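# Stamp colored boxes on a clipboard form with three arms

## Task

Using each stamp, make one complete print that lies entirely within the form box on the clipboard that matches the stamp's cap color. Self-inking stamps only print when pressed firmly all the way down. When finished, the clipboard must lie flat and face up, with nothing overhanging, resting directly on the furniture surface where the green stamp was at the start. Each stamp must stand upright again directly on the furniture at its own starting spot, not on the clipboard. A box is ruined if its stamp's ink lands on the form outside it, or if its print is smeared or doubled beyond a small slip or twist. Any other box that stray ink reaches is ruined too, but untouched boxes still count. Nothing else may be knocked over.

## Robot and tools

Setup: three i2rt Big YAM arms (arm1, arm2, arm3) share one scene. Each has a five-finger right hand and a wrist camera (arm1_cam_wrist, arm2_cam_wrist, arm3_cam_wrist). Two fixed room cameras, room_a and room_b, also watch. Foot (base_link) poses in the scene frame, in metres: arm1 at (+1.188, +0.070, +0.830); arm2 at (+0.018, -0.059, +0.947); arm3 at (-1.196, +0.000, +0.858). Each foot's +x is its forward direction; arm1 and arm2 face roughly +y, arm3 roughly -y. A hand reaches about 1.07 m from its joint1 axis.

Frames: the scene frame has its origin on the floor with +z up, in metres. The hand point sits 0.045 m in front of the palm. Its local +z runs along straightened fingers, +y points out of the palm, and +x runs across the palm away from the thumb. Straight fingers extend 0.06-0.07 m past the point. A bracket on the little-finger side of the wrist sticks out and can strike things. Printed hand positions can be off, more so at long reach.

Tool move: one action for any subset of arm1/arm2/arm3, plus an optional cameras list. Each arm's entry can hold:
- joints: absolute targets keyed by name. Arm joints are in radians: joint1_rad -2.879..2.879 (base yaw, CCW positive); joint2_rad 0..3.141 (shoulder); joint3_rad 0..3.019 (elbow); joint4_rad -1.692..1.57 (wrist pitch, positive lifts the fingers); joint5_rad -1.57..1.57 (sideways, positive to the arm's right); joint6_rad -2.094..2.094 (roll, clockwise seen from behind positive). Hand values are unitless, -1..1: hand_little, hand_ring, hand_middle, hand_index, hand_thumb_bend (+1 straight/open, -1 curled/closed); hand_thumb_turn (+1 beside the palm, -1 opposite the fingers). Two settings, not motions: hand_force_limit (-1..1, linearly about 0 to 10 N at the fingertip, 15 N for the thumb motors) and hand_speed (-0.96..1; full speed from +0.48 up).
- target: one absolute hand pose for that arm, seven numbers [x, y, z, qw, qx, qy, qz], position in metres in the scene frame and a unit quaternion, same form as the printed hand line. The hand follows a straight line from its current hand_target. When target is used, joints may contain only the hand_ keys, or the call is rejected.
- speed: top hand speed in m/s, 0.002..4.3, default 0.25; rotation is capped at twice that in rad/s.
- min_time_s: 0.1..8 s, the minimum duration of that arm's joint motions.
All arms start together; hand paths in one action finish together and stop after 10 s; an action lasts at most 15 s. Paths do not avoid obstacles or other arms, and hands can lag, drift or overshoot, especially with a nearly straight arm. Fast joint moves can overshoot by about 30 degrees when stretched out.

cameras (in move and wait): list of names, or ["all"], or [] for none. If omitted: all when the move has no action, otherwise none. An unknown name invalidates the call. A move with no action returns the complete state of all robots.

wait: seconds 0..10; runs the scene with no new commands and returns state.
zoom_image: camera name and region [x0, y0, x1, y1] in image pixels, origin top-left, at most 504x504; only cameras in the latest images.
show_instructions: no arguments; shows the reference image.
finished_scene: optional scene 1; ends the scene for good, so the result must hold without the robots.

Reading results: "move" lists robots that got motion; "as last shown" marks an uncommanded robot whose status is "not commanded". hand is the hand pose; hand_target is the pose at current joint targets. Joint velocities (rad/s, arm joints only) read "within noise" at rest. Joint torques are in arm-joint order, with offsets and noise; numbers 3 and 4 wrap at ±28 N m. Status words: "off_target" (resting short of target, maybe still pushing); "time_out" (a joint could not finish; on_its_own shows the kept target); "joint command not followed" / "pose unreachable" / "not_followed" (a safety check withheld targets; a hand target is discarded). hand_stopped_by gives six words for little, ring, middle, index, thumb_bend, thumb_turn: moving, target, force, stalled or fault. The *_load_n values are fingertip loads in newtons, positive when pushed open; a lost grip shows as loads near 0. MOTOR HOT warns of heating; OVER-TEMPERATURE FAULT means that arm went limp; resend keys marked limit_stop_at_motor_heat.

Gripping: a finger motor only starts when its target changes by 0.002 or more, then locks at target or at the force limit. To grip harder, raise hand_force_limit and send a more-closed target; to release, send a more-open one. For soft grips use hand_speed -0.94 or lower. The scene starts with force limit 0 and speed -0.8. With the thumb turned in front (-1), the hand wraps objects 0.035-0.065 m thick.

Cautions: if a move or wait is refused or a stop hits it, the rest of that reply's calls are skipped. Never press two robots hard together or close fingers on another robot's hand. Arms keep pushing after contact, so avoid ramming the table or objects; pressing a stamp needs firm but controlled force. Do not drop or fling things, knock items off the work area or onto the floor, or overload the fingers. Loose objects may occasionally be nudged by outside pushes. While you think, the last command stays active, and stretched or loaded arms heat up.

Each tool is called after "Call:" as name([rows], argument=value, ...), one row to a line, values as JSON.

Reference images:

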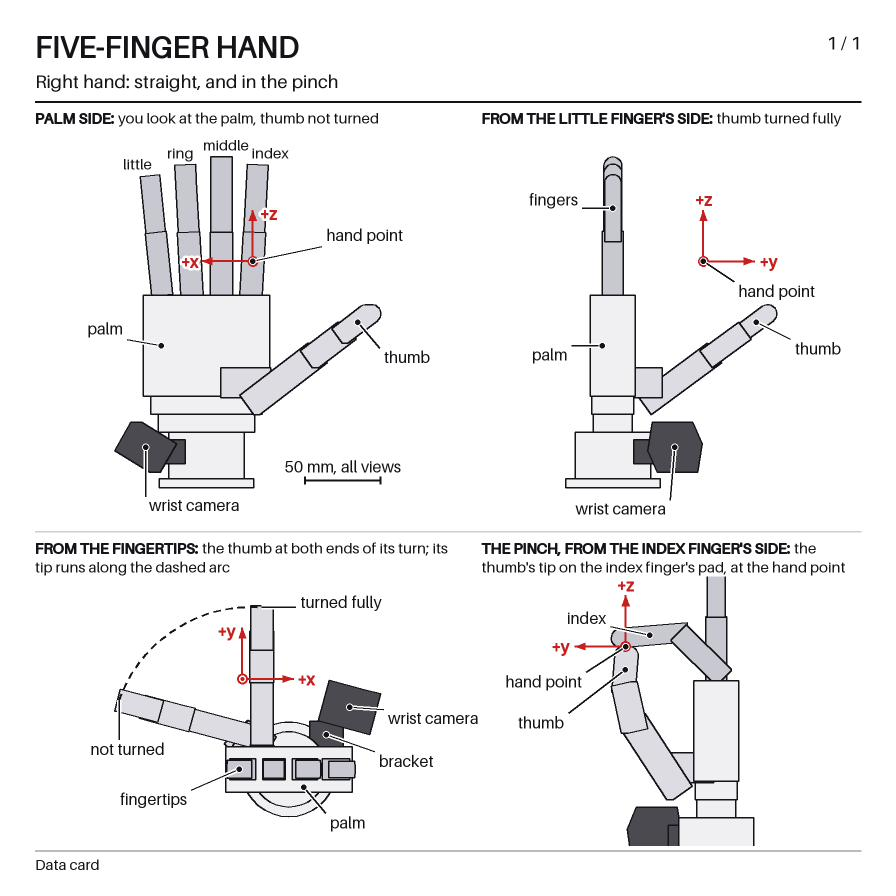

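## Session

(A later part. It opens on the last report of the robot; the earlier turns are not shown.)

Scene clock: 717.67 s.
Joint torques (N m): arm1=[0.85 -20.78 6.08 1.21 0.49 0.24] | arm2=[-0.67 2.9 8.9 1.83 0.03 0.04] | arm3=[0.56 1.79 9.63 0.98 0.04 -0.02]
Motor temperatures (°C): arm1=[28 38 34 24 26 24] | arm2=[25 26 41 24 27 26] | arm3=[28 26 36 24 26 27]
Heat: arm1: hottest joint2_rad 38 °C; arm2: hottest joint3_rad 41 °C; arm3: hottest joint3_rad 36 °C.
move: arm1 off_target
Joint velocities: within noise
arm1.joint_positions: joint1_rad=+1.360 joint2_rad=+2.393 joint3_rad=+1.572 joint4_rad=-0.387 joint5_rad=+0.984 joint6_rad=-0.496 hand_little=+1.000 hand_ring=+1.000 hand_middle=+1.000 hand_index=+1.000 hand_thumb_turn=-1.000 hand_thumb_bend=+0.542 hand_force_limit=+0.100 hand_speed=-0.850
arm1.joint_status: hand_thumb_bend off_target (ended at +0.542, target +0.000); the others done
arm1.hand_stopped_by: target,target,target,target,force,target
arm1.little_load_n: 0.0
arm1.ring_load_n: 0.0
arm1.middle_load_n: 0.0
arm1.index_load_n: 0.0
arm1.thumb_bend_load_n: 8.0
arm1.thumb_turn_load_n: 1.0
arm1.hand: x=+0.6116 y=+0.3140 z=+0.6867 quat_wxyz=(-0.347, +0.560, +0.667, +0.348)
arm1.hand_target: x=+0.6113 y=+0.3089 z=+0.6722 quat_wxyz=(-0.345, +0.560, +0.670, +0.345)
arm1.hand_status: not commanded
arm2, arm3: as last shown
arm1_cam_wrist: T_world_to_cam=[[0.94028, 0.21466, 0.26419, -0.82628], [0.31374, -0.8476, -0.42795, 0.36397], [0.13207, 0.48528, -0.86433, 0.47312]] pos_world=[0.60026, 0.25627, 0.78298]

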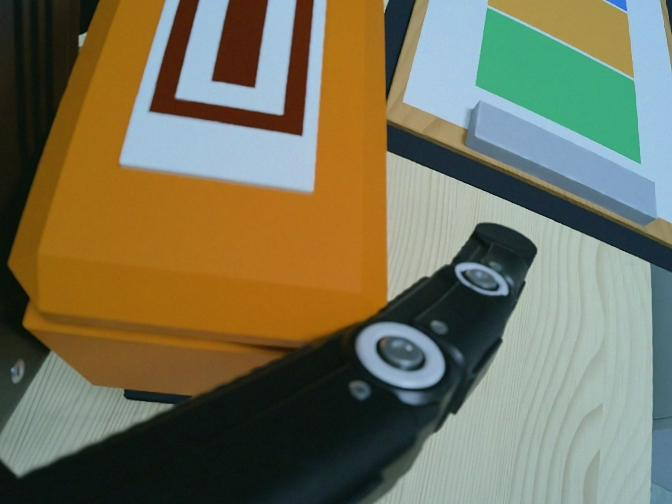

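Call:
move(arm1={"joints":{"hand_thumb_bend":1.0,"hand_speed":-0.85}})

Call:
move(arm1={"target":[0.607,0.306,0.80,-0.3446,0.5603,0.6696,0.3449],"speed":0.12}, cameras=["arm1_cam_wrist"])

Scene clock: 733.87 s.
Joint torques (N m): arm1=[0.15 -20.54 6.05 1.29 0.63 0.25] | arm2=[-1.03 2.9 8.87 1.8 0.01 0.04] | arm3=[0.56 1.79 9.63 0.98 0.04 -0.02]
Motor temperatures (°C): arm1=[28 38 34 24 26 24] | arm2=[25 26 41 24 27 26] | arm3=[28 26 37 24 26 27]
Heat: arm1: hottest joint2_rad 38 °C; arm2: hottest joint3_rad 41 °C; arm3: hottest joint3_rad 37 °C.
move: arm1 done
Joint velocities: within noise
arm1.joint_positions: joint1_rad=+1.360 joint2_rad=+2.393 joint3_rad=+1.572 joint4_rad=-0.387 joint5_rad=+0.980 joint6_rad=-0.496 hand_little=+1.000 hand_ring=+1.000 hand_middle=+1.000 hand_index=+1.000 hand_thumb_turn=-1.000 hand_thumb_bend=+1.000 hand_force_limit=+0.100 hand_speed=-0.850
arm1.joint_status: all done
arm1.hand_stopped_by: target,target,target,target,target,target
arm1.little_load_n: 0.0
arm1.ring_load_n: 0.0
arm1.middle_load_n: 0.0
arm1.index_load_n: 0.0
arm1.thumb_bend_load_n: 0.0
arm1.thumb_turn_load_n: 0.5
arm1.hand: x=+0.6113 y=+0.3136 z=+0.6860 quat_wxyz=(-0.346, +0.560, +0.668, +0.346)
arm1.hand_target: x=+0.6114 y=+0.3089 z=+0.6722 quat_wxyz=(-0.345, +0.560, +0.670, +0.345)
arm1.hand_status: not commanded
arm2, arm3: as last shown
arm2.little_load_n: -0.5
arm3.ring_load_n: 0.5
pictures: none

Scene clock: 735.70 s.
Joint torques (N m): arm1=[0.5 -23.94 6.74 0.58 0.78 0.23] | arm2=[-0.85 2.9 8.91 1.7 0.05 0.08] | arm3=[0.5 1.79 9.63 0.98 0.04 -0.02]
Motor temperatures (°C): arm1=[28 39 34 24 26 24] | arm2=[25 26 41 24 27 26] | arm3=[28 26 37 24 26 27]
Heat: arm1: hottest joint2_rad 39 °C; arm2: hottest joint3_rad 41 °C; arm3: hottest joint3_rad 37 °C.
move: arm1 off_target
Joint velocities: within noise
arm1.joint_positions: joint1_rad=+1.360 joint2_rad=+2.216 joint3_rad=+1.565 joint4_rad=-0.590 joint5_rad=+0.977 joint6_rad=-0.489 hand_little=+1.000 hand_ring=+1.000 hand_middle=+1.000 hand_index=+1.000 hand_thumb_turn=-1.000 hand_thumb_bend=+1.000 hand_force_limit=+0.100 hand_speed=-0.850
arm1.joint_status: not commanded
arm1.hand_stopped_by: target,target,target,target,target,target
arm1.little_load_n: 0.0
arm1.ring_load_n: 0.0
arm1.middle_load_n: 0.0
arm1.index_load_n: 0.0
arm1.thumb_bend_load_n: 0.0
arm1.thumb_turn_load_n: 0.0
arm1.hand: x=+0.6135 y=+0.3123 z=+0.7877 quat_wxyz=(-0.335, +0.558, +0.673, +0.352)
arm1.hand_target: x=+0.6071 y=+0.3060 z=+0.7998 quat_wxyz=(-0.345, +0.560, +0.670, +0.345)
arm1.hand_status: off_target (0.015 m and 1.4 deg from the pose sent, 0.114 m and 0.3 deg at the start)
arm2, arm3: as last shown
arm2.little_load_n: 0.0
arm3.ring_load_n: 0.0
arm1_cam_wrist: T_world_to_cam=[[0.93401, 0.21574, 0.28474, -0.86706], [0.32225, -0.85284, -0.41088, 0.38804], [0.15419, 0.47552, -0.86608, 0.5519]] pos_world=[0.5997, 0.25555, 0.88432]

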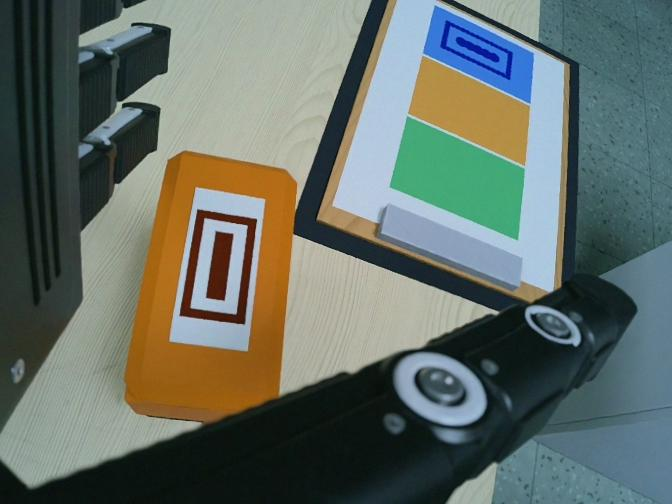

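Call:
move(arm1={"target":[0.66,0.34,0.90,0.2972,-0.5508,-0.6863,0.3704],"speed":0.25,"joints":{"hand_index":0.30,"hand_middle":0.30,"hand_speed":-0.7}}, cameras=["arm1_cam_wrist","room_a"])

Scene clock: 741.60 s.
Joint torques (N m): arm1=[-0.56 -16.85 7.42 2.32 -0.63 0.26] | arm2=[-0.79 2.96 8.95 1.68 0.02 0.01] | arm3=[0.56 1.79 9.63 0.98 0.04 -0.02]
Motor temperatures (°C): arm1=[28 39 34 24 26 24] | arm2=[25 26 41 24 27 26] | arm3=[28 26 37 24 26 27]
Heat: arm1: hottest joint2_rad 39 °C; arm2: hottest joint3_rad 41 °C; arm3: hottest joint3_rad 37 °C.
move: arm1 done
Joint velocities: within noise
arm1.joint_positions: joint1_rad=+0.822 joint2_rad=+1.730 joint3_rad=+1.152 joint4_rad=-0.236 joint5_rad=-0.721 joint6_rad=-0.604 hand_little=+1.000 hand_ring=+1.000 hand_middle=+0.300 hand_index=+0.300 hand_thumb_turn=-1.000 hand_thumb_bend=+1.000 hand_force_limit=+0.100 hand_speed=-0.700
arm1.joint_status: all done
arm1.hand_stopped_by: target,target,target,target,target,target
arm1.little_load_n: 0.0
arm1.ring_load_n: 0.0
arm1.middle_load_n: 0.0
arm1.index_load_n: 0.0
arm1.thumb_bend_load_n: 0.0
arm1.thumb_turn_load_n: 0.0
arm1.hand: x=+0.6618 y=+0.3337 z=+0.8961 quat_wxyz=(-0.289, +0.550, +0.691, -0.369)
arm1.hand_target: x=+0.6600 y=+0.3399 z=+0.9001 quat_wxyz=(-0.297, +0.551, +0.686, -0.370)
arm1.hand_status: done (0.008 m and 1.1 deg from the pose sent, 0.125 m and 84.8 deg at the start)
arm2, arm3: as last shown
arm3.little_load_n: 0.5
arm1_cam_wrist: T_world_to_cam=[[0.50463, 0.32817, -0.79853, 0.26965], [0.70466, -0.69096, 0.16134, -0.38461], [-0.49881, -0.64411, -0.57993, 1.17747]] pos_world=[0.72228, 0.40417, 0.96022]

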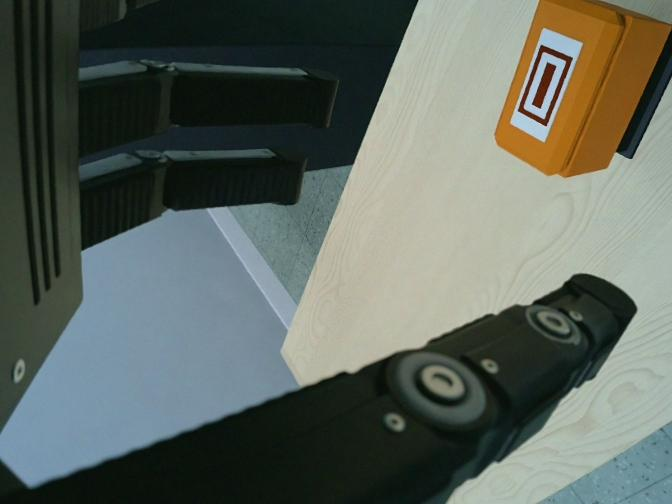

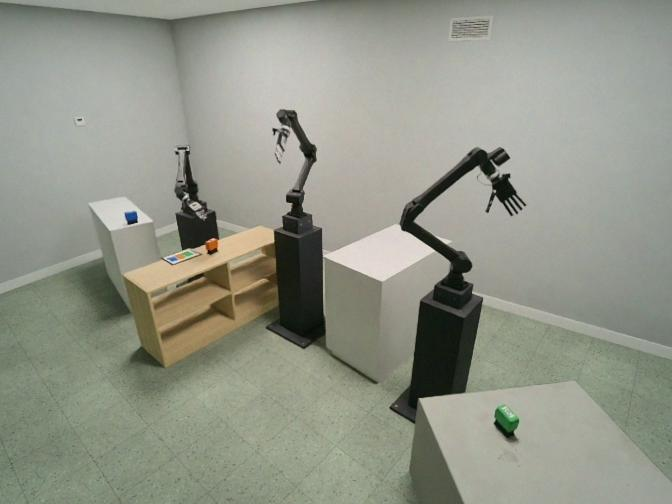

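Call:
move(arm1={"target":[0.594,0.312,0.79,0.2972,-0.5508,-0.6863,0.3704],"speed":0.15}, cameras=["arm1_cam_wrist","room_a"])

Scene clock: 744.03 s.
Joint torques (N m): arm1=[0.38 -17.49 8.87 2.26 -0.35 0.29] | arm2=[-1.03 2.73 9.07 1.69 0.01 0.05] | arm3=[0.56 1.79 9.63 0.98 0.04 -0.02]
Motor temperatures (°C): arm1=[28 38 34 24 26 24] | arm2=[25 26 41 24 27 26] | arm3=[28 26 37 24 26 27]
Heat: arm1: hottest joint2_rad 38 °C; arm2: hottest joint3_rad 41 °C; arm3: hottest joint3_rad 37 °C.
move: arm1 off_target
Joint velocities: within noise
arm1.joint_positions: joint1_rad=+0.919 joint2_rad=+1.975 joint3_rad=+1.154 joint4_rad=+0.056 joint5_rad=-0.642 joint6_rad=-0.502 hand_little=+1.000 hand_ring=+1.000 hand_middle=+0.300 hand_index=+0.300 hand_thumb_turn=-1.000 hand_thumb_bend=+1.000 hand_force_limit=+0.100 hand_speed=-0.700
arm1.joint_status: not commanded
arm1.hand_stopped_by: target,target,target,target,target,target
arm1.little_load_n: 0.0
arm1.ring_load_n: 0.0
arm1.middle_load_n: 0.0
arm1.index_load_n: 0.0
arm1.thumb_bend_load_n: 0.0
arm1.thumb_turn_load_n: 0.0
arm1.hand: x=+0.6124 y=+0.3082 z=+0.7841 quat_wxyz=(-0.285, +0.559, +0.687, -0.367)
arm1.hand_target: x=+0.5947 y=+0.3115 z=+0.7904 quat_wxyz=(-0.297, +0.551, +0.686, -0.370)
arm1.hand_status: off_target (0.020 m and 1.8 deg from the pose sent, 0.128 m and 1.1 deg at the start)
arm2.joint_positions: joint1_rad=+0.324 joint2_rad=+0.620 joint3_rad=+1.386 joint4_rad=-1.524 joint5_rad=-0.089 joint6_rad=-1.582 hand_little=+1.000 hand_ring=+1.000 hand_middle=+1.000 hand_index=+1.000 hand_thumb_turn=+1.000 hand_thumb_bend=+1.000 hand_force_limit=+0.000 hand_speed=-0.800
arm2.joint_status: not commanded
arm2.hand_stopped_by: target,target,target,target,target,target
arm2.little_load_n: 0.0
arm2.ring_load_n: 0.0
arm2.middle_load_n: 0.0
arm2.index_load_n: 0.0
arm2.thumb_bend_load_n: 0.0
arm2.thumb_turn_load_n: 0.0
arm2.hand: x=-0.0104 y=+0.1512 z=+1.4070 quat_wxyz=(-0.348, +0.506, +0.766, +0.190)
arm2.hand_target: x=-0.0104 y=+0.1515 z=+1.4181 quat_wxyz=(-0.358, +0.502, +0.762, +0.197)
arm2.hand_status: not commanded
arm3.joint_positions: joint1_rad=-0.880 joint2_rad=+0.621 joint3_rad=+1.361 joint4_rad=-1.625 joint5_rad=+0.146 joint6_rad=-1.401 hand_little=+1.000 hand_ring=+1.000 hand_middle=+1.000 hand_index=+1.000 hand_thumb_turn=+1.000 hand_thumb_bend=+1.000 hand_force_limit=+0.000 hand_speed=-0.800
arm3.joint_status: not commanded
arm3.hand_stopped_by: target,target,target,target,target,target
arm3.little_load_n: 0.0
arm3.ring_load_n: 0.0
arm3.middle_load_n: 0.0
arm3.index_load_n: 0.0
arm3.thumb_bend_load_n: 0.0
arm3.thumb_turn_load_n: 0.0
arm3.hand: x=-1.3774 y=-0.0426 z=+1.2961 quat_wxyz=(+0.334, +0.215, -0.915, +0.077)
arm3.hand_target: x=-1.3774 y=-0.0426 z=+1.3031 quat_wxyz=(+0.342, +0.214, -0.912, +0.081)
arm3.hand_status: not commanded
arm1_cam_wrist: T_world_to_cam=[[0.51987, 0.31334, -0.7947, 0.20572], [0.69188, -0.70009, 0.17657, -0.35059], [-0.50104, -0.64163, -0.58075, 1.07268]] pos_world=[0.67307, 0.37835, 0.84834]

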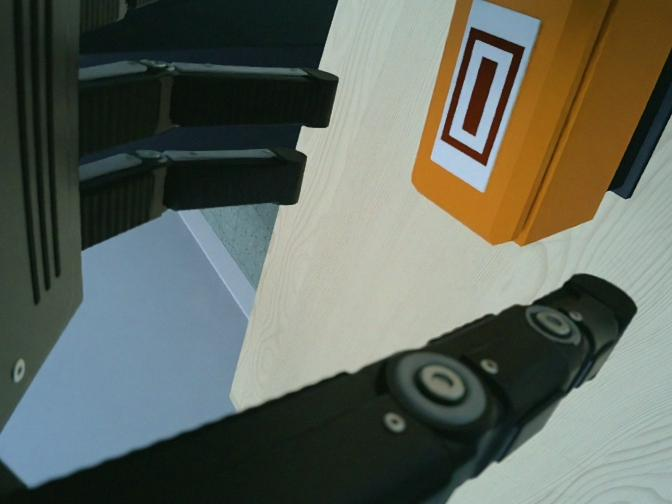

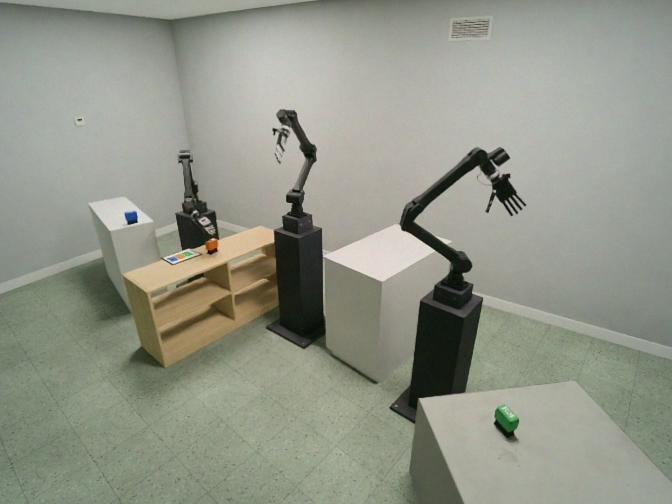

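Call:
move(arm1={"target":[0.582,0.322,0.758,0.2972,-0.5508,-0.6863,0.3704],"speed":0.08}, cameras=["arm1_cam_wrist","arm2_cam_wrist"])

Scene clock: 749.20 s.
Joint torques (N m): arm1=[0.73 -18.02 8.5 2.32 -0.43 0.22] | arm2=[-0.85 3.02 8.95 1.73 0 0.04] | arm3=[0.56 1.79 9.63 0.98 0.04 -0.02]
Motor temperatures (°C): arm1=[28 38 35 24 26 24] | arm2=[25 26 41 24 26 26] | arm3=[28 26 37 24 26 27]
Heat: arm1: hottest joint2_rad 38 °C; arm2: hottest joint3_rad 41 °C; arm3: hottest joint3_rad 37 °C.
move: arm1 off_target
Joint velocities: within noise
arm1.joint_positions: joint1_rad=+0.919 joint2_rad=+2.062 joint3_rad=+1.204 joint4_rad=+0.097 joint5_rad=-0.642 joint6_rad=-0.501 hand_little=+1.000 hand_ring=+1.000 hand_middle=+0.300 hand_index=+0.300 hand_thumb_turn=-1.000 hand_thumb_bend=+1.000 hand_force_limit=+0.100 hand_speed=-0.700
arm1.joint_status: not commanded
arm1.hand_stopped_by: target,target,target,target,target,target
arm1.little_load_n: 0.0
arm1.ring_load_n: 0.0
arm1.middle_load_n: 0.0
arm1.index_load_n: 0.0
arm1.thumb_bend_load_n: 0.0
arm1.thumb_turn_load_n: 0.0
arm1.hand: x=+0.5983 y=+0.3177 z=+0.7553 quat_wxyz=(-0.286, +0.558, +0.687, -0.367)
arm1.hand_target: x=+0.5825 y=+0.3216 z=+0.7584 quat_wxyz=(-0.297, +0.551, +0.686, -0.370)
arm1.hand_status: off_target (0.017 m and 1.6 deg from the pose sent, 0.042 m and 1.8 deg at the start)
arm2, arm3: as last shown
arm1_cam_wrist: T_world_to_cam=[[0.51742, 0.31465, -0.79578, 0.1891], [0.69225, -0.70059, 0.17309, -0.32651], [-0.50305, -0.64045, -0.58032, 1.05553]] pos_world=[0.65917, 0.38776, 0.81954]

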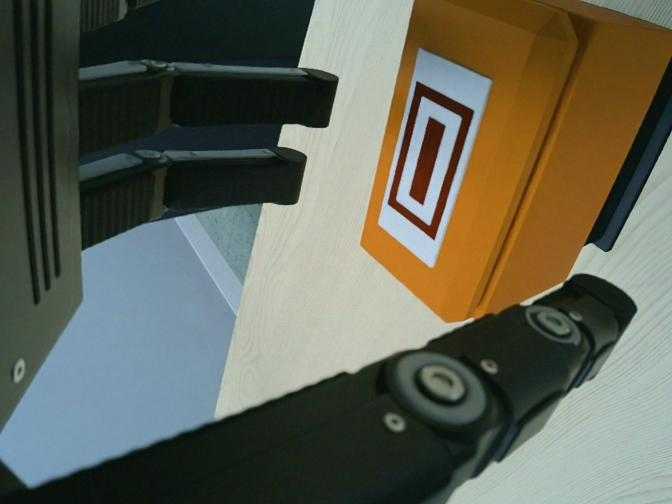

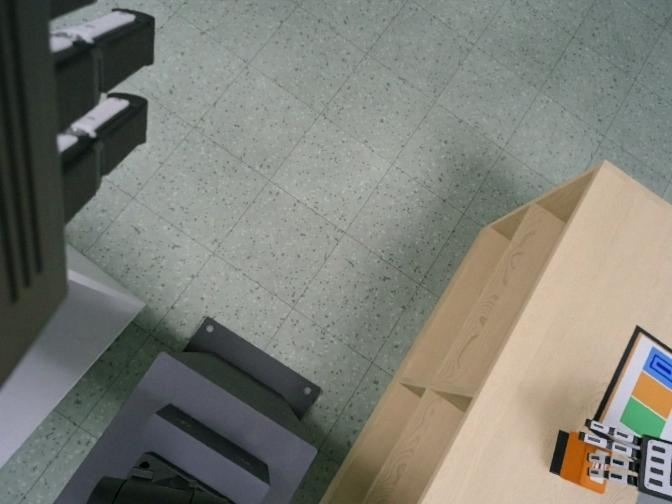

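Call:
move(arm1={"target":[0.568,0.309,0.735,0.2972,-0.5508,-0.6863,0.3704],"speed":0.06}, cameras=["arm1_cam_wrist"])

Scene clock: 754.83 s.
Joint torques (N m): arm1=[0.67 -17.9 8.24 2.35 -0.33 0.27] | arm2=[-0.73 2.78 8.99 1.74 0.03 -0.02] | arm3=[0.56 1.73 9.63 0.98 0.04 -0.02]
Motor temperatures (°C): arm1=[28 37 36 24 26 24] | arm2=[25 26 41 24 26 26] | arm3=[28 26 37 24 26 27]
Heat: arm1: hottest joint2_rad 37 °C; arm2: hottest joint3_rad 41 °C; arm3: hottest joint3_rad 37 °C.
move: arm1 off_target
Joint velocities: within noise
arm1.joint_positions: joint1_rad=+0.950 joint2_rad=+2.114 joint3_rad=+1.220 joint4_rad=+0.151 joint5_rad=-0.619 joint6_rad=-0.477 hand_little=+1.000 hand_ring=+1.000 hand_middle=+0.300 hand_index=+0.300 hand_thumb_turn=-1.000 hand_thumb_bend=+1.000 hand_force_limit=+0.100 hand_speed=-0.700
arm1.joint_status: not commanded
arm1.hand_stopped_by: target,target,target,target,target,target
arm1.little_load_n: 0.0
arm1.ring_load_n: 0.0
arm1.middle_load_n: 0.0
arm1.index_load_n: 0.5
arm1.thumb_bend_load_n: 0.0
arm1.thumb_turn_load_n: 0.0
arm1.hand: x=+0.5840 y=+0.3067 z=+0.7348 quat_wxyz=(-0.288, +0.556, +0.688, -0.367)
arm1.hand_target: x=+0.5687 y=+0.3087 z=+0.7353 quat_wxyz=(-0.297, +0.551, +0.686, -0.370)
arm1.hand_status: off_target (0.016 m and 1.3 deg from the pose sent, 0.038 m and 1.6 deg at the start)
arm2, arm3: as last shown
arm1_cam_wrist: T_world_to_cam=[[0.51417, 0.3179, -0.7966, 0.18518], [0.69373, -0.7003, 0.1683, -0.3182], [-0.50435, -0.63916, -0.58061, 1.0299]] pos_world=[0.64497, 0.37656, 0.79903]

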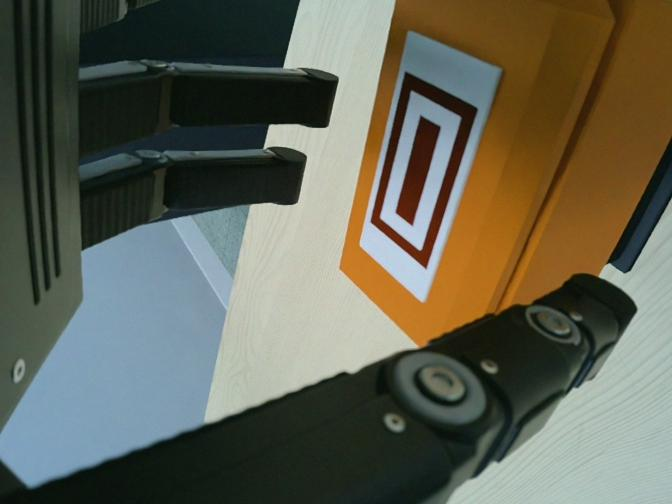

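Call:
move(arm1={"target":[0.567,0.309,0.712,0.2972,-0.5508,-0.6863,0.3704],"speed":0.05}, cameras=["arm1_cam_wrist","arm2_cam_wrist"])

Scene clock: 758.37 s.
Joint torques (N m): arm1=[0.62 -18.55 7.91 2.19 -0.33 0.27] | arm2=[-0.79 3.02 8.99 1.7 -0.02 0.01] | arm3=[0.56 1.79 9.63 0.98 0.04 -0.02]
Motor temperatures (°C): arm1=[28 37 36 24 26 24] | arm2=[25 26 41 24 26 26] | arm3=[28 26 37 24 26 27]
Heat: arm1: hottest joint2_rad 37 °C; arm2: hottest joint3_rad 41 °C; arm3: hottest joint3_rad 37 °C.
move: arm1 off_target
Joint velocities: within noise
arm1.joint_positions: joint1_rad=+0.950 joint2_rad=+2.164 joint3_rad=+1.229 joint4_rad=+0.194 joint5_rad=-0.618 joint6_rad=-0.477 hand_little=+1.000 hand_ring=+1.000 hand_middle=+0.300 hand_index=+0.300 hand_thumb_turn=-1.000 hand_thumb_bend=+1.000 hand_force_limit=+0.100 hand_speed=-0.700
arm1.joint_status: not commanded
arm1.hand_stopped_by: target,target,target,target,target,target
arm1.little_load_n: 0.0
arm1.ring_load_n: 0.0
arm1.middle_load_n: 0.0
arm1.index_load_n: 0.0
arm1.thumb_bend_load_n: 0.0
arm1.thumb_turn_load_n: -0.5
arm1.hand: x=+0.5826 y=+0.3080 z=+0.7124 quat_wxyz=(-0.289, +0.557, +0.687, -0.367)
arm1.hand_target: x=+0.5675 y=+0.3088 z=+0.7124 quat_wxyz=(-0.297, +0.551, +0.686, -0.370)
arm1.hand_status: off_target (0.016 m and 1.2 deg from the pose sent, 0.028 m and 1.3 deg at the start)
arm2, arm3: as last shown
arm1_cam_wrist: T_world_to_cam=[[0.51391, 0.31802, -0.79671, 0.16778], [0.69298, -0.70134, 0.16705, -0.3109], [-0.50565, -0.63795, -0.58081, 1.01758]] pos_world=[0.64376, 0.37776, 0.77663]

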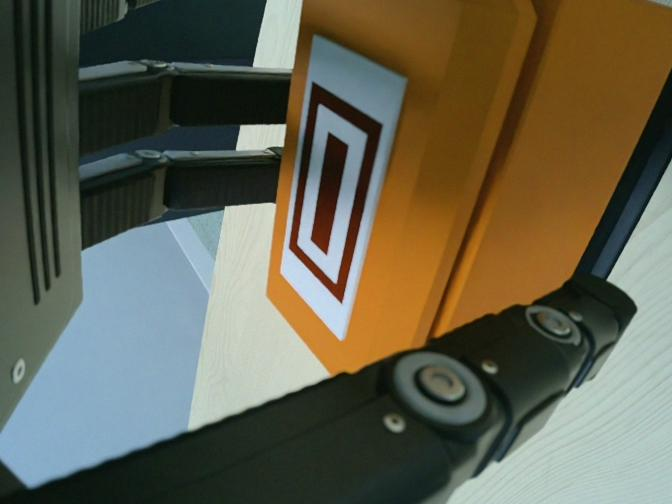

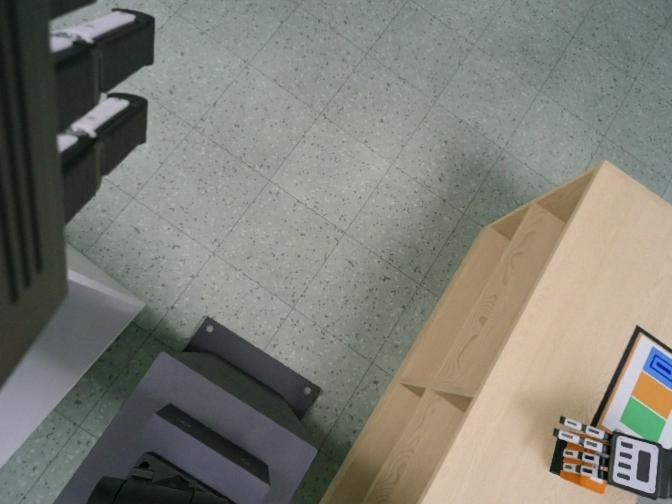

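Call:
move(arm1={"target":[0.567,0.309,0.692,0.2972,-0.5508,-0.6863,0.3704],"speed":0.05}, cameras=["arm1_cam_wrist","arm2_cam_wrist"])

Call:
zoom_image(camera="arm2_cam_wrist", region=[500, 310, 672, 504])

Scene clock: 760.17 s.
Joint torques (N m): arm1=[1.03 -18.49 7.47 2.21 -0.32 0.25] | arm2=[-1.2 2.61 8.91 1.78 0.03 0.05] | arm3=[0.56 1.79 9.63 0.98 0.04 -0.02]
Motor temperatures (°C): arm1=[28 37 36 24 26 24] | arm2=[25 26 41 24 26 26] | arm3=[28 26 37 24 26 27]
Heat: arm1: hottest joint2_rad 37 °C; arm2: hottest joint3_rad 41 °C; arm3: hottest joint3_rad 37 °C.
move: arm1 off_target
Joint velocities: within noise
arm1.joint_positions: joint1_rad=+0.950 joint2_rad=+2.207 joint3_rad=+1.237 joint4_rad=+0.229 joint5_rad=-0.618 joint6_rad=-0.476 hand_little=+1.000 hand_ring=+1.000 hand_middle=+0.300 hand_index=+0.300 hand_thumb_turn=-1.000 hand_thumb_bend=+1.000 hand_force_limit=+0.100 hand_speed=-0.700
arm1.joint_status: not commanded
arm1.hand_stopped_by: target,target,target,target,target,target
arm1.little_load_n: 0.0
arm1.ring_load_n: 0.0
arm1.middle_load_n: 0.0
arm1.index_load_n: -0.5
arm1.thumb_bend_load_n: 0.0
arm1.thumb_turn_load_n: 0.0
arm1.hand: x=+0.5822 y=+0.3085 z=+0.6931 quat_wxyz=(-0.289, +0.557, +0.687, -0.367)
arm1.hand_target: x=+0.5677 y=+0.3087 z=+0.6922 quat_wxyz=(-0.297, +0.551, +0.686, -0.370)
arm1.hand_status: off_target (0.015 m and 1.2 deg from the pose sent, 0.026 m and 1.3 deg at the start)
arm2, arm3: as last shown
arm2.little_load_n: -0.5
arm1_cam_wrist: T_world_to_cam=[[0.51373, 0.31797, -0.79686, 0.15276], [0.69273, -0.70169, 0.1666, -0.30657], [-0.50618, -0.63759, -0.58075, 1.00669]] pos_world=[0.64346, 0.37816, 0.75743]

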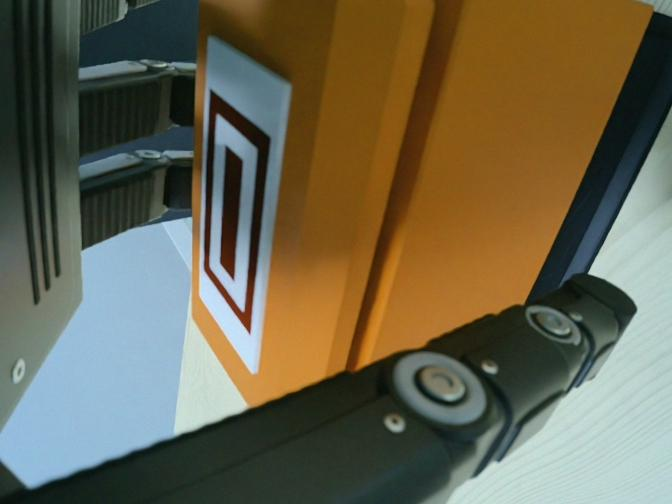

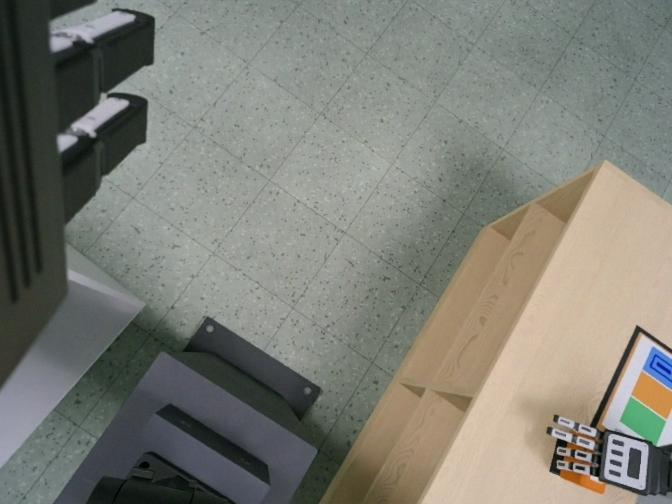

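Scaled by 2.598 from the camera's image (finer frame: 960x720).

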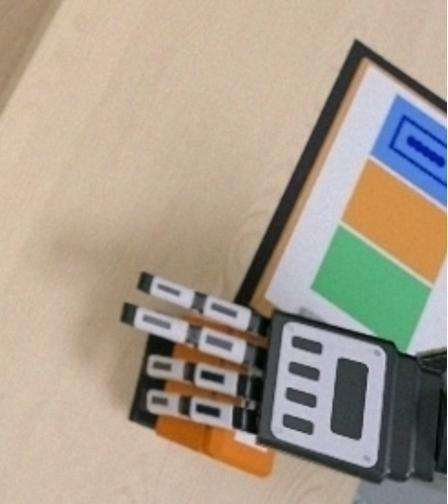

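Call:
move(arm1={"joints":{"hand_index":0.1,"hand_middle":0.1,"hand_force_limit":-0.8,"hand_speed":-0.94}})

Call:
move(arm1={"joints":{"hand_thumb_bend":0.2,"hand_force_limit":0.3,"hand_speed":-0.88}}, cameras=["arm1_cam_wrist","arm2_cam_wrist"])

Scene clock: 764.83 s.
Joint torques (N m): arm1=[0.85 -18.55 7.64 2.28 -0.33 0.29] | arm2=[-1.2 2.9 9.07 1.8 0.03 0.01] | arm3=[0.56 1.79 9.63 0.98 0.04 -0.02]
Motor temperatures (°C): arm1=[28 37 36 24 26 24] | arm2=[25 26 41 24 26 26] | arm3=[28 26 37 24 26 27]
Heat: arm1: hottest joint2_rad 37 °C; arm2: hottest joint3_rad 41 °C; arm3: hottest joint3_rad 37 °C.
move: arm1 done
Joint velocities: within noise
arm1.joint_positions: joint1_rad=+0.950 joint2_rad=+2.207 joint3_rad=+1.237 joint4_rad=+0.229 joint5_rad=-0.618 joint6_rad=-0.476 hand_little=+1.000 hand_ring=+1.000 hand_middle=+0.100 hand_index=+0.100 hand_thumb_turn=-1.000 hand_thumb_bend=+1.000 hand_force_limit=-0.800 hand_speed=-0.940
arm1.joint_status: all done
arm1.hand_stopped_by: target,target,target,target,target,target
arm1.little_load_n: 0.0
arm1.ring_load_n: 0.0
arm1.middle_load_n: 0.0
arm1.index_load_n: 0.0
arm1.thumb_bend_load_n: 0.0
arm1.thumb_turn_load_n: 0.0
arm1.hand: x=+0.5820 y=+0.3086 z=+0.6933 quat_wxyz=(-0.289, +0.556, +0.687, -0.367)
arm1.hand_target: x=+0.5676 y=+0.3088 z=+0.6923 quat_wxyz=(-0.297, +0.551, +0.686, -0.370)
arm1.hand_status: not commanded
arm2, arm3: as last shown
arm2.little_load_n: 0.0
pictures: none

Scene clock: 768.27 s.
Joint torques (N m): arm1=[0.56 -18.96 7.58 2.35 -0.36 0.22] | arm2=[-0.38 2.9 9.05 1.74 -0.03 0] | arm3=[0.56 1.79 9.63 0.98 0.04 -0.02]
Motor temperatures (°C): arm1=[28 37 36 24 26 24] | arm2=[25 26 41 24 26 26] | arm3=[28 26 37 24 26 27]
Heat: arm1: hottest joint2_rad 37 °C; arm2: hottest joint3_rad 41 °C; arm3: hottest joint3_rad 37 °C.
move: arm1 off_target
Joint velocities: within noise
arm1.joint_positions: joint1_rad=+0.950 joint2_rad=+2.207 joint3_rad=+1.237 joint4_rad=+0.229 joint5_rad=-0.618 joint6_rad=-0.469 hand_little=+1.000 hand_ring=+1.000 hand_middle=+0.101 hand_index=+0.101 hand_thumb_turn=-1.000 hand_thumb_bend=+0.538 hand_force_limit=+0.300 hand_speed=-0.880
arm1.joint_status: hand_thumb_bend off_target (ended at +0.538, target +0.200); the others done
arm1.hand_stopped_by: target,target,target,target,force,target
arm1.little_load_n: 0.0
arm1.ring_load_n: 0.0
arm1.middle_load_n: 6.0
arm1.index_load_n: 5.5
arm1.thumb_bend_load_n: 9.5
arm1.thumb_turn_load_n: 0.5
arm1.hand: x=+0.5820 y=+0.3082 z=+0.6934 quat_wxyz=(-0.288, +0.559, +0.685, -0.367)
arm1.hand_target: x=+0.5676 y=+0.3088 z=+0.6923 quat_wxyz=(-0.297, +0.551, +0.686, -0.370)
arm1.hand_status: not commanded
arm2, arm3: as last shown
arm1_cam_wrist: T_world_to_cam=[[0.51616, 0.31109, -0.798, 0.15466], [0.68927, -0.70393, 0.17142, -0.30728], [-0.50841, -0.63852, -0.57776, 1.00603]] pos_world=[0.64346, 0.37795, 0.75734]

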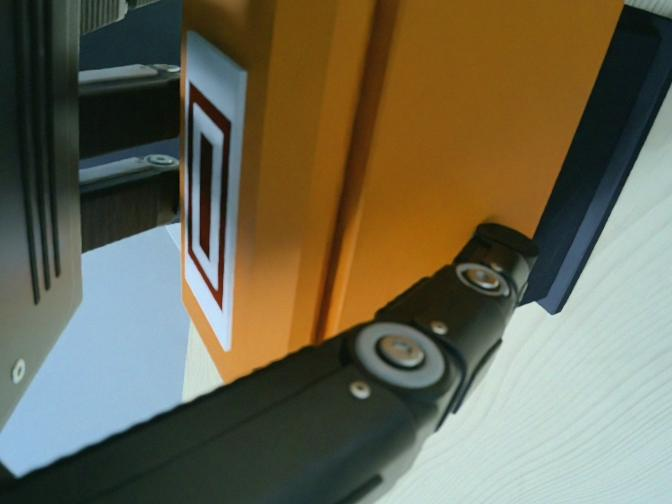

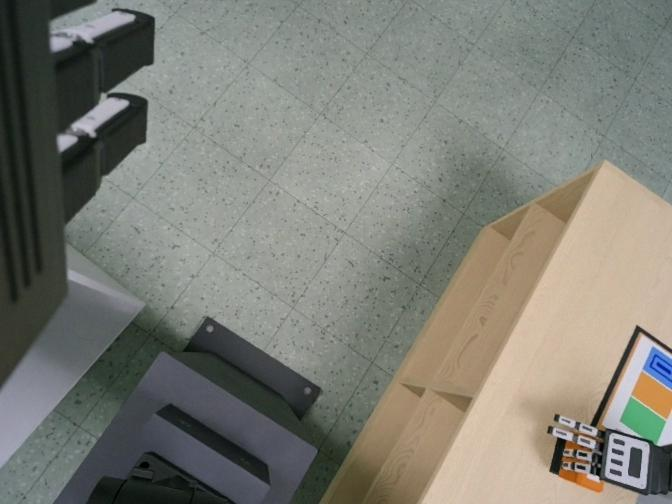

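Call:
move(arm1={"target":[0.567,0.309,0.74,0.2972,-0.5508,-0.6863,0.3704],"speed":0.06}, cameras=["arm1_cam_wrist","arm2_cam_wrist","room_a"])

Scene clock: 770.73 s.
Joint torques (N m): arm1=[0.56 -23.41 7.02 1.48 -0.44 0.17] | arm2=[-1.14 3.14 8.98 1.76 0.02 0.02] | arm3=[0.56 1.79 9.63 0.99 0.04 -0.02]
Motor temperatures (°C): arm1=[28 37 36 24 26 24] | arm2=[25 26 41 24 26 26] | arm3=[28 26 37 24 26 27]
Heat: arm1: hottest joint2_rad 37 °C; arm2: hottest joint3_rad 41 °C; arm3: hottest joint3_rad 37 °C.
move: arm1 off_target
Joint velocities: within noise
arm1.joint_positions: joint1_rad=+0.951 joint2_rad=+2.158 joint3_rad=+1.237 joint4_rad=+0.163 joint5_rad=-0.616 joint6_rad=-0.469 hand_little=+1.000 hand_ring=+1.000 hand_middle=+0.101 hand_index=+0.101 hand_thumb_turn=-1.000 hand_thumb_bend=+0.538 hand_force_limit=+0.300 hand_speed=-0.880
arm1.joint_status: not commanded
arm1.hand_stopped_by: target,target,target,target,force,target
arm1.little_load_n: 0.0
arm1.ring_load_n: -0.5
arm1.middle_load_n: 7.0
arm1.index_load_n: 4.5
arm1.thumb_bend_load_n: 9.0
arm1.thumb_turn_load_n: 0.0
arm1.hand: x=+0.5829 y=+0.3071 z=+0.7153 quat_wxyz=(-0.281, +0.563, +0.686, -0.366)
arm1.hand_target: x=+0.5674 y=+0.3087 z=+0.7401 quat_wxyz=(-0.297, +0.551, +0.686, -0.371)
arm1.hand_status: off_target (0.029 m and 2.4 deg from the pose sent, 0.049 m and 1.4 deg at the start)
arm2, arm3: as last shown
arm1_cam_wrist: T_world_to_cam=[[0.52858, 0.30451, -0.79239, 0.16268], [0.68598, -0.70308, 0.18741, -0.3222], [-0.50004, -0.64262, -0.58051, 1.0168]] pos_world=[0.64348, 0.37734, 0.77956]

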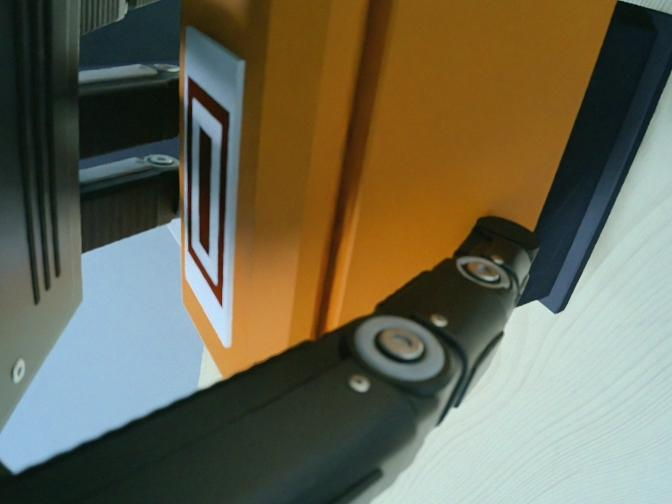

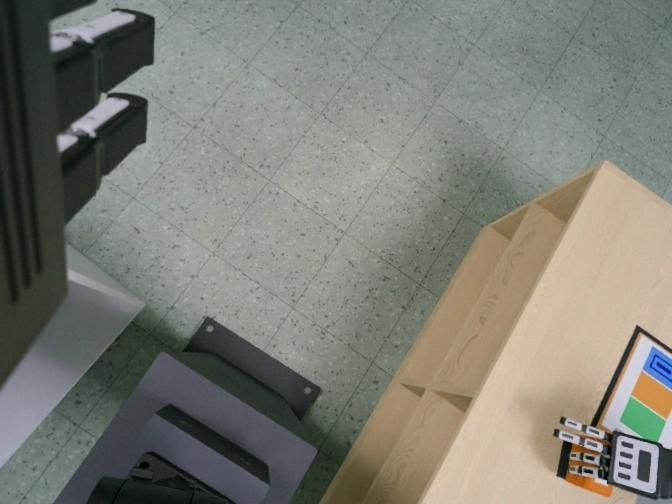

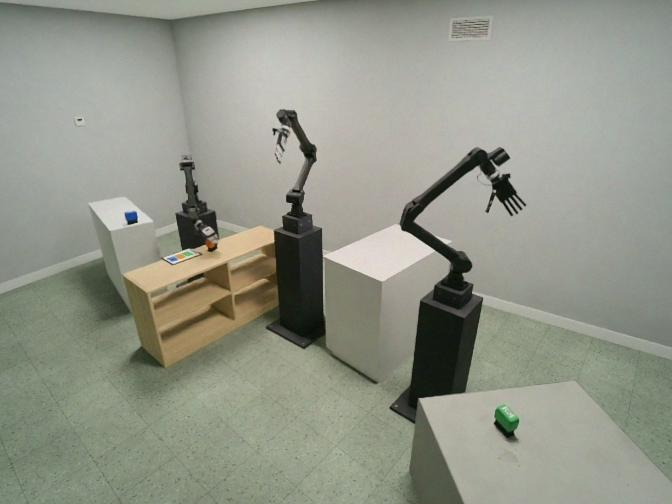

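Call:
move(arm1={"target":[0.585,0.315,0.84,0.2972,-0.5508,-0.6863,0.3704],"speed":0.12})

Call:
move(arm1={"target":[0.70,0.50,0.86,0.4749,-0.88,0.0,0.0],"speed":0.2}, cameras=["arm1_cam_wrist","arm2_cam_wrist","room_a"])

Scene clock: 775.90 s.
Joint torques (N m): arm1=[-1.44 -21.6 6.97 1.55 -0.66 0.11] | arm2=[-0.79 3.02 8.94 1.76 0.06 0.04] | arm3=[0.5 1.79 9.65 0.99 0.04 -0.02]
Motor temperatures (°C): arm1=[28 37 36 24 26 24] | arm2=[25 26 41 24 26 26] | arm3=[28 26 37 24 26 27]
Heat: arm1: hottest joint2_rad 37 °C; arm2: hottest joint3_rad 41 °C; arm3: hottest joint3_rad 37 °C.
move: arm1 off_target
Joint velocities: within noise
arm1.joint_positions: joint1_rad=+0.947 joint2_rad=+1.949 joint3_rad=+1.237 joint4_rad=-0.045 joint5_rad=-0.631 joint6_rad=-0.479 hand_little=+1.000 hand_ring=+1.000 hand_middle=+0.101 hand_index=+0.101 hand_thumb_turn=-1.000 hand_thumb_bend=+0.538 hand_force_limit=+0.300 hand_speed=-0.880
arm1.joint_status: not commanded
arm1.hand_stopped_by: target,target,target,target,force,target
arm1.little_load_n: 0.0
arm1.ring_load_n: 0.0
arm1.middle_load_n: 7.0
arm1.index_load_n: 4.5
arm1.thumb_bend_load_n: 9.0
arm1.thumb_turn_load_n: 0.0
arm1.hand: x=+0.5864 y=+0.3047 z=+0.8202 quat_wxyz=(-0.281, +0.557, +0.688, -0.370)
arm1.hand_target: x=+0.5850 y=+0.3147 z=+0.8398 quat_wxyz=(-0.297, +0.551, +0.686, -0.370)
arm1.hand_status: off_target (0.022 m and 2.0 deg from the pose sent, 0.125 m and 2.4 deg at the start)
arm2.joint_positions: joint1_rad=+0.324 joint2_rad=+0.620 joint3_rad=+1.386 joint4_rad=-1.524 joint5_rad=-0.089 joint6_rad=-1.582 hand_little=+1.000 hand_ring=+1.000 hand_middle=+1.000 hand_index=+1.000 hand_thumb_turn=+1.000 hand_thumb_bend=+1.000 hand_force_limit=+0.000 hand_speed=-0.800
arm2.joint_status: not commanded
arm2.hand_stopped_by: target,target,target,target,target,target
arm2.little_load_n: 0.0
arm2.ring_load_n: 0.0
arm2.middle_load_n: 0.0
arm2.index_load_n: 0.0
arm2.thumb_bend_load_n: 0.0
arm2.thumb_turn_load_n: 0.0
arm2.hand: x=-0.0104 y=+0.1512 z=+1.4070 quat_wxyz=(-0.348, +0.506, +0.766, +0.190)
arm2.hand_target: x=-0.0104 y=+0.1515 z=+1.4181 quat_wxyz=(-0.358, +0.502, +0.762, +0.197)
arm2.hand_status: not commanded
arm3.joint_positions: joint1_rad=-0.880 joint2_rad=+0.621 joint3_rad=+1.361 joint4_rad=-1.625 joint5_rad=+0.146 joint6_rad=-1.401 hand_little=+1.000 hand_ring=+1.000 hand_middle=+1.000 hand_index=+1.000 hand_thumb_turn=+1.000 hand_thumb_bend=+1.000 hand_force_limit=+0.000 hand_speed=-0.800
arm3.joint_status: not commanded
arm3.hand_stopped_by: target,target,target,target,target,target
arm3.little_load_n: 0.0
arm3.ring_load_n: 0.0
arm3.middle_load_n: 0.0
arm3.index_load_n: 0.0
arm3.thumb_bend_load_n: 0.0
arm3.thumb_turn_load_n: 0.0
arm3.hand: x=-1.3774 y=-0.0426 z=+1.2961 quat_wxyz=(+0.334, +0.215, -0.915, +0.077)
arm3.hand_target: x=-1.3774 y=-0.0426 z=+1.3031 quat_wxyz=(+0.342, +0.214, -0.912, +0.081)
arm3.hand_status: not commanded
pictures: none

Scene clock: 781.37 s.
Joint torques (N m): arm1=[-0.73 -16.38 10.47 1.26 0.73 0.24] | arm2=[-0.73 2.78 9.02 1.73 -0.01 0.03] | arm3=[0.56 1.79 9.63 0.98 0.04 -0.02]
Motor temperatures (°C): arm1=[28 37 36 24 26 24] | arm2=[25 26 41 24 26 26] | arm3=[28 26 37 24 26 27]
Heat: arm1: hottest joint2_rad 37 °C; arm2: hottest joint3_rad 41 °C; arm3: hottest joint3_rad 37 °C.
move: arm1 off_target
Joint velocities: within noise
arm1.joint_positions: joint1_rad=+0.919 joint2_rad=+1.828 joint3_rad=+1.159 joint4_rad=-0.225 joint5_rad=+0.757 joint6_rad=+0.690 hand_little=+1.000 hand_ring=+1.000 hand_middle=+0.101 hand_index=+0.101 hand_thumb_turn=-1.000 hand_thumb_bend=+0.538 hand_force_limit=+0.300 hand_speed=-0.880
arm1.joint_status: not commanded
arm1.hand_stopped_by: target,target,target,target,force,target
arm1.little_load_n: 0.0
arm1.ring_load_n: 0.0
arm1.middle_load_n: 6.5
arm1.index_load_n: 4.5
arm1.thumb_bend_load_n: 9.0
arm1.thumb_turn_load_n: 0.0
arm1.hand: x=+0.7128 y=+0.4845 z=+0.8477 quat_wxyz=(-0.467, +0.884, +0.015, +0.009)
arm1.hand_target: x=+0.7008 y=+0.4994 z=+0.8603 quat_wxyz=(-0.475, +0.880, +0.000, +0.000)
arm1.hand_status: off_target (0.024 m and 2.3 deg from the pose sent, 0.229 m and 102.8 deg at the start)
arm2, arm3: as last shown
arm1_cam_wrist: T_world_to_cam=[[0.24458, -0.56594, -0.78734, 0.76491], [-0.82944, -0.54268, 0.13242, 0.73775], [-0.50221, 0.62066, -0.60214, 0.68044]] pos_world=[0.76656, 0.41093, 0.91427]

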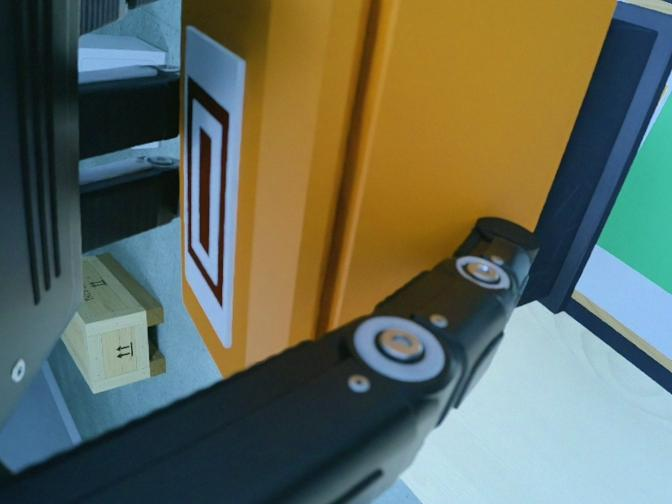

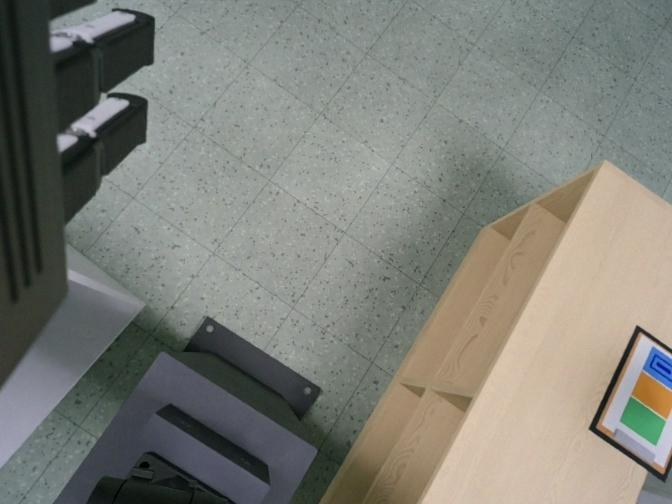

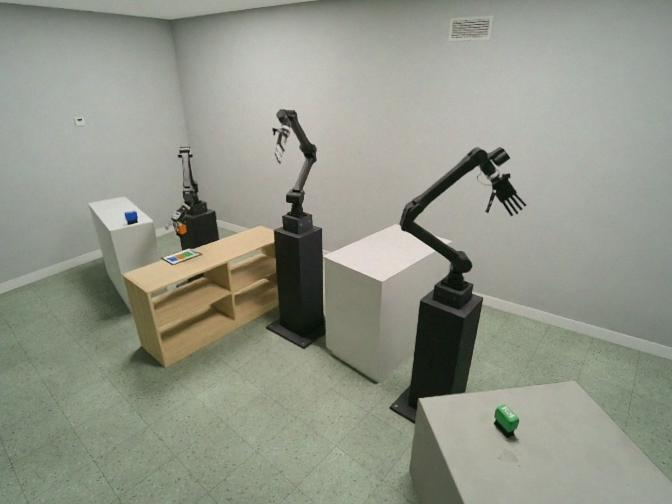

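Call:
move(arm1={"target":[0.694,0.532,0.78,0.4748,-0.8798,0.0108,0.02],"speed":0.1}, cameras=["arm1_cam_wrist","arm2_cam_wrist"])

Scene clock: 787.93 s.
Joint torques (N m): arm1=[-1.26 -18.14 9.16 2.37 0.43 0.07] | arm2=[-0.62 2.73 9.05 1.74 0.04 0.04] | arm3=[0.56 1.79 9.65 0.98 0.04 -0.02]
Motor temperatures (°C): arm1=[28 37 38 24 26 24] | arm2=[25 26 41 24 26 26] | arm3=[28 26 37 24 26 27]
Heat: arm1: hottest joint3_rad 38 °C; arm2: hottest joint3_rad 41 °C; arm3: hottest joint3_rad 37 °C.
move: arm1 off_target
Joint velocities: within noise
arm1.joint_positions: joint1_rad=+0.876 joint2_rad=+2.008 joint3_rad=+1.171 joint4_rad=-0.027 joint5_rad=+0.713 joint6_rad=+0.688 hand_little=+1.000 hand_ring=+1.000 hand_middle=+0.101 hand_index=+0.101 hand_thumb_turn=-1.000 hand_thumb_bend=+0.538 hand_force_limit=+0.300 hand_speed=-0.880
arm1.joint_status: not commanded
arm1.hand_stopped_by: target,target,target,target,force,target
arm1.little_load_n: 0.0
arm1.ring_load_n: 0.5
arm1.middle_load_n: 7.0
arm1.index_load_n: 4.5
arm1.thumb_bend_load_n: 9.0
arm1.thumb_turn_load_n: 0.0
arm1.hand: x=+0.7077 y=+0.5121 z=+0.7671 quat_wxyz=(-0.461, +0.887, +0.000, -0.006)
arm1.hand_target: x=+0.6950 y=+0.5312 z=+0.7808 quat_wxyz=(-0.475, +0.880, -0.011, -0.020)
arm1.hand_status: off_target (0.027 m and 2.7 deg from the pose sent, 0.085 m and 4.6 deg at the start)
arm2, arm3: as last shown
arm2.little_load_n: 0.5
arm1_cam_wrist: T_world_to_cam=[[0.20389, -0.57834, -0.7899, 0.75542], [-0.83047, -0.52943, 0.17327, 0.7217], [-0.51841, 0.62067, -0.58824, 0.61297]] pos_world=[0.7631, 0.43853, 0.83223]

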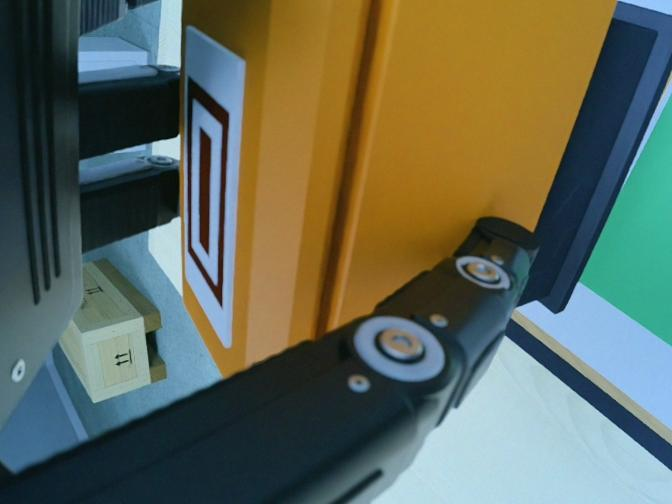

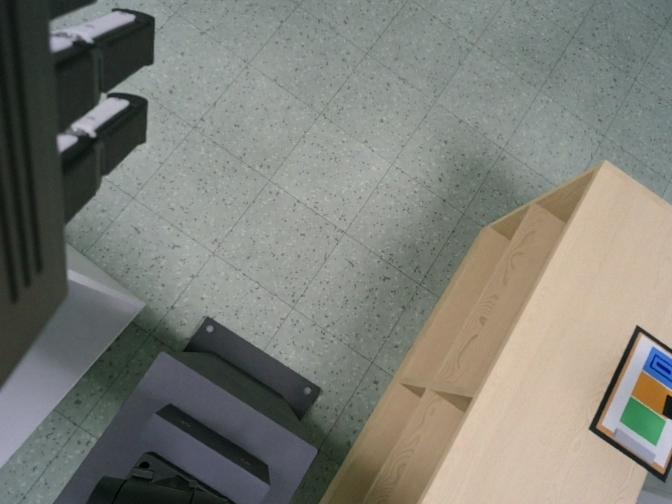

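Call:
zoom_image(camera="arm1_cam_wrist", region=[440, 60, 672, 504])

Call:
zoom_image(camera="arm2_cam_wrist", region=[572, 310, 672, 410])

Scaled by 1.135 from the camera's image (finer frame: 960x720).

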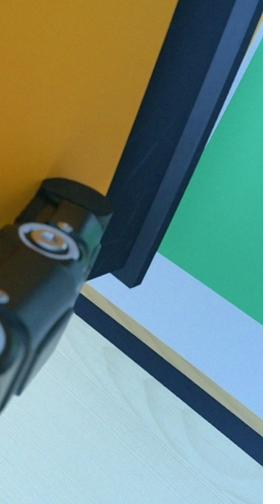

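Scaled by 5.040 from the camera's image (finer frame: 960x720).

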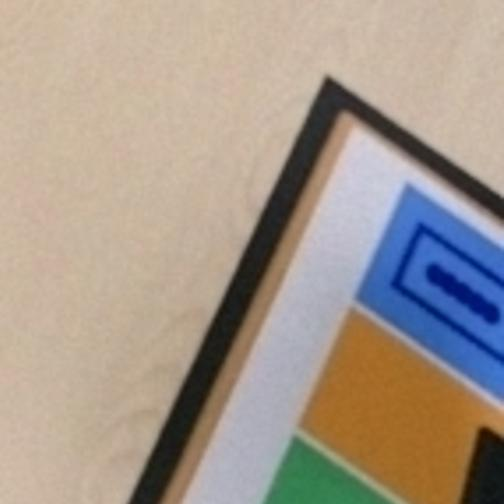

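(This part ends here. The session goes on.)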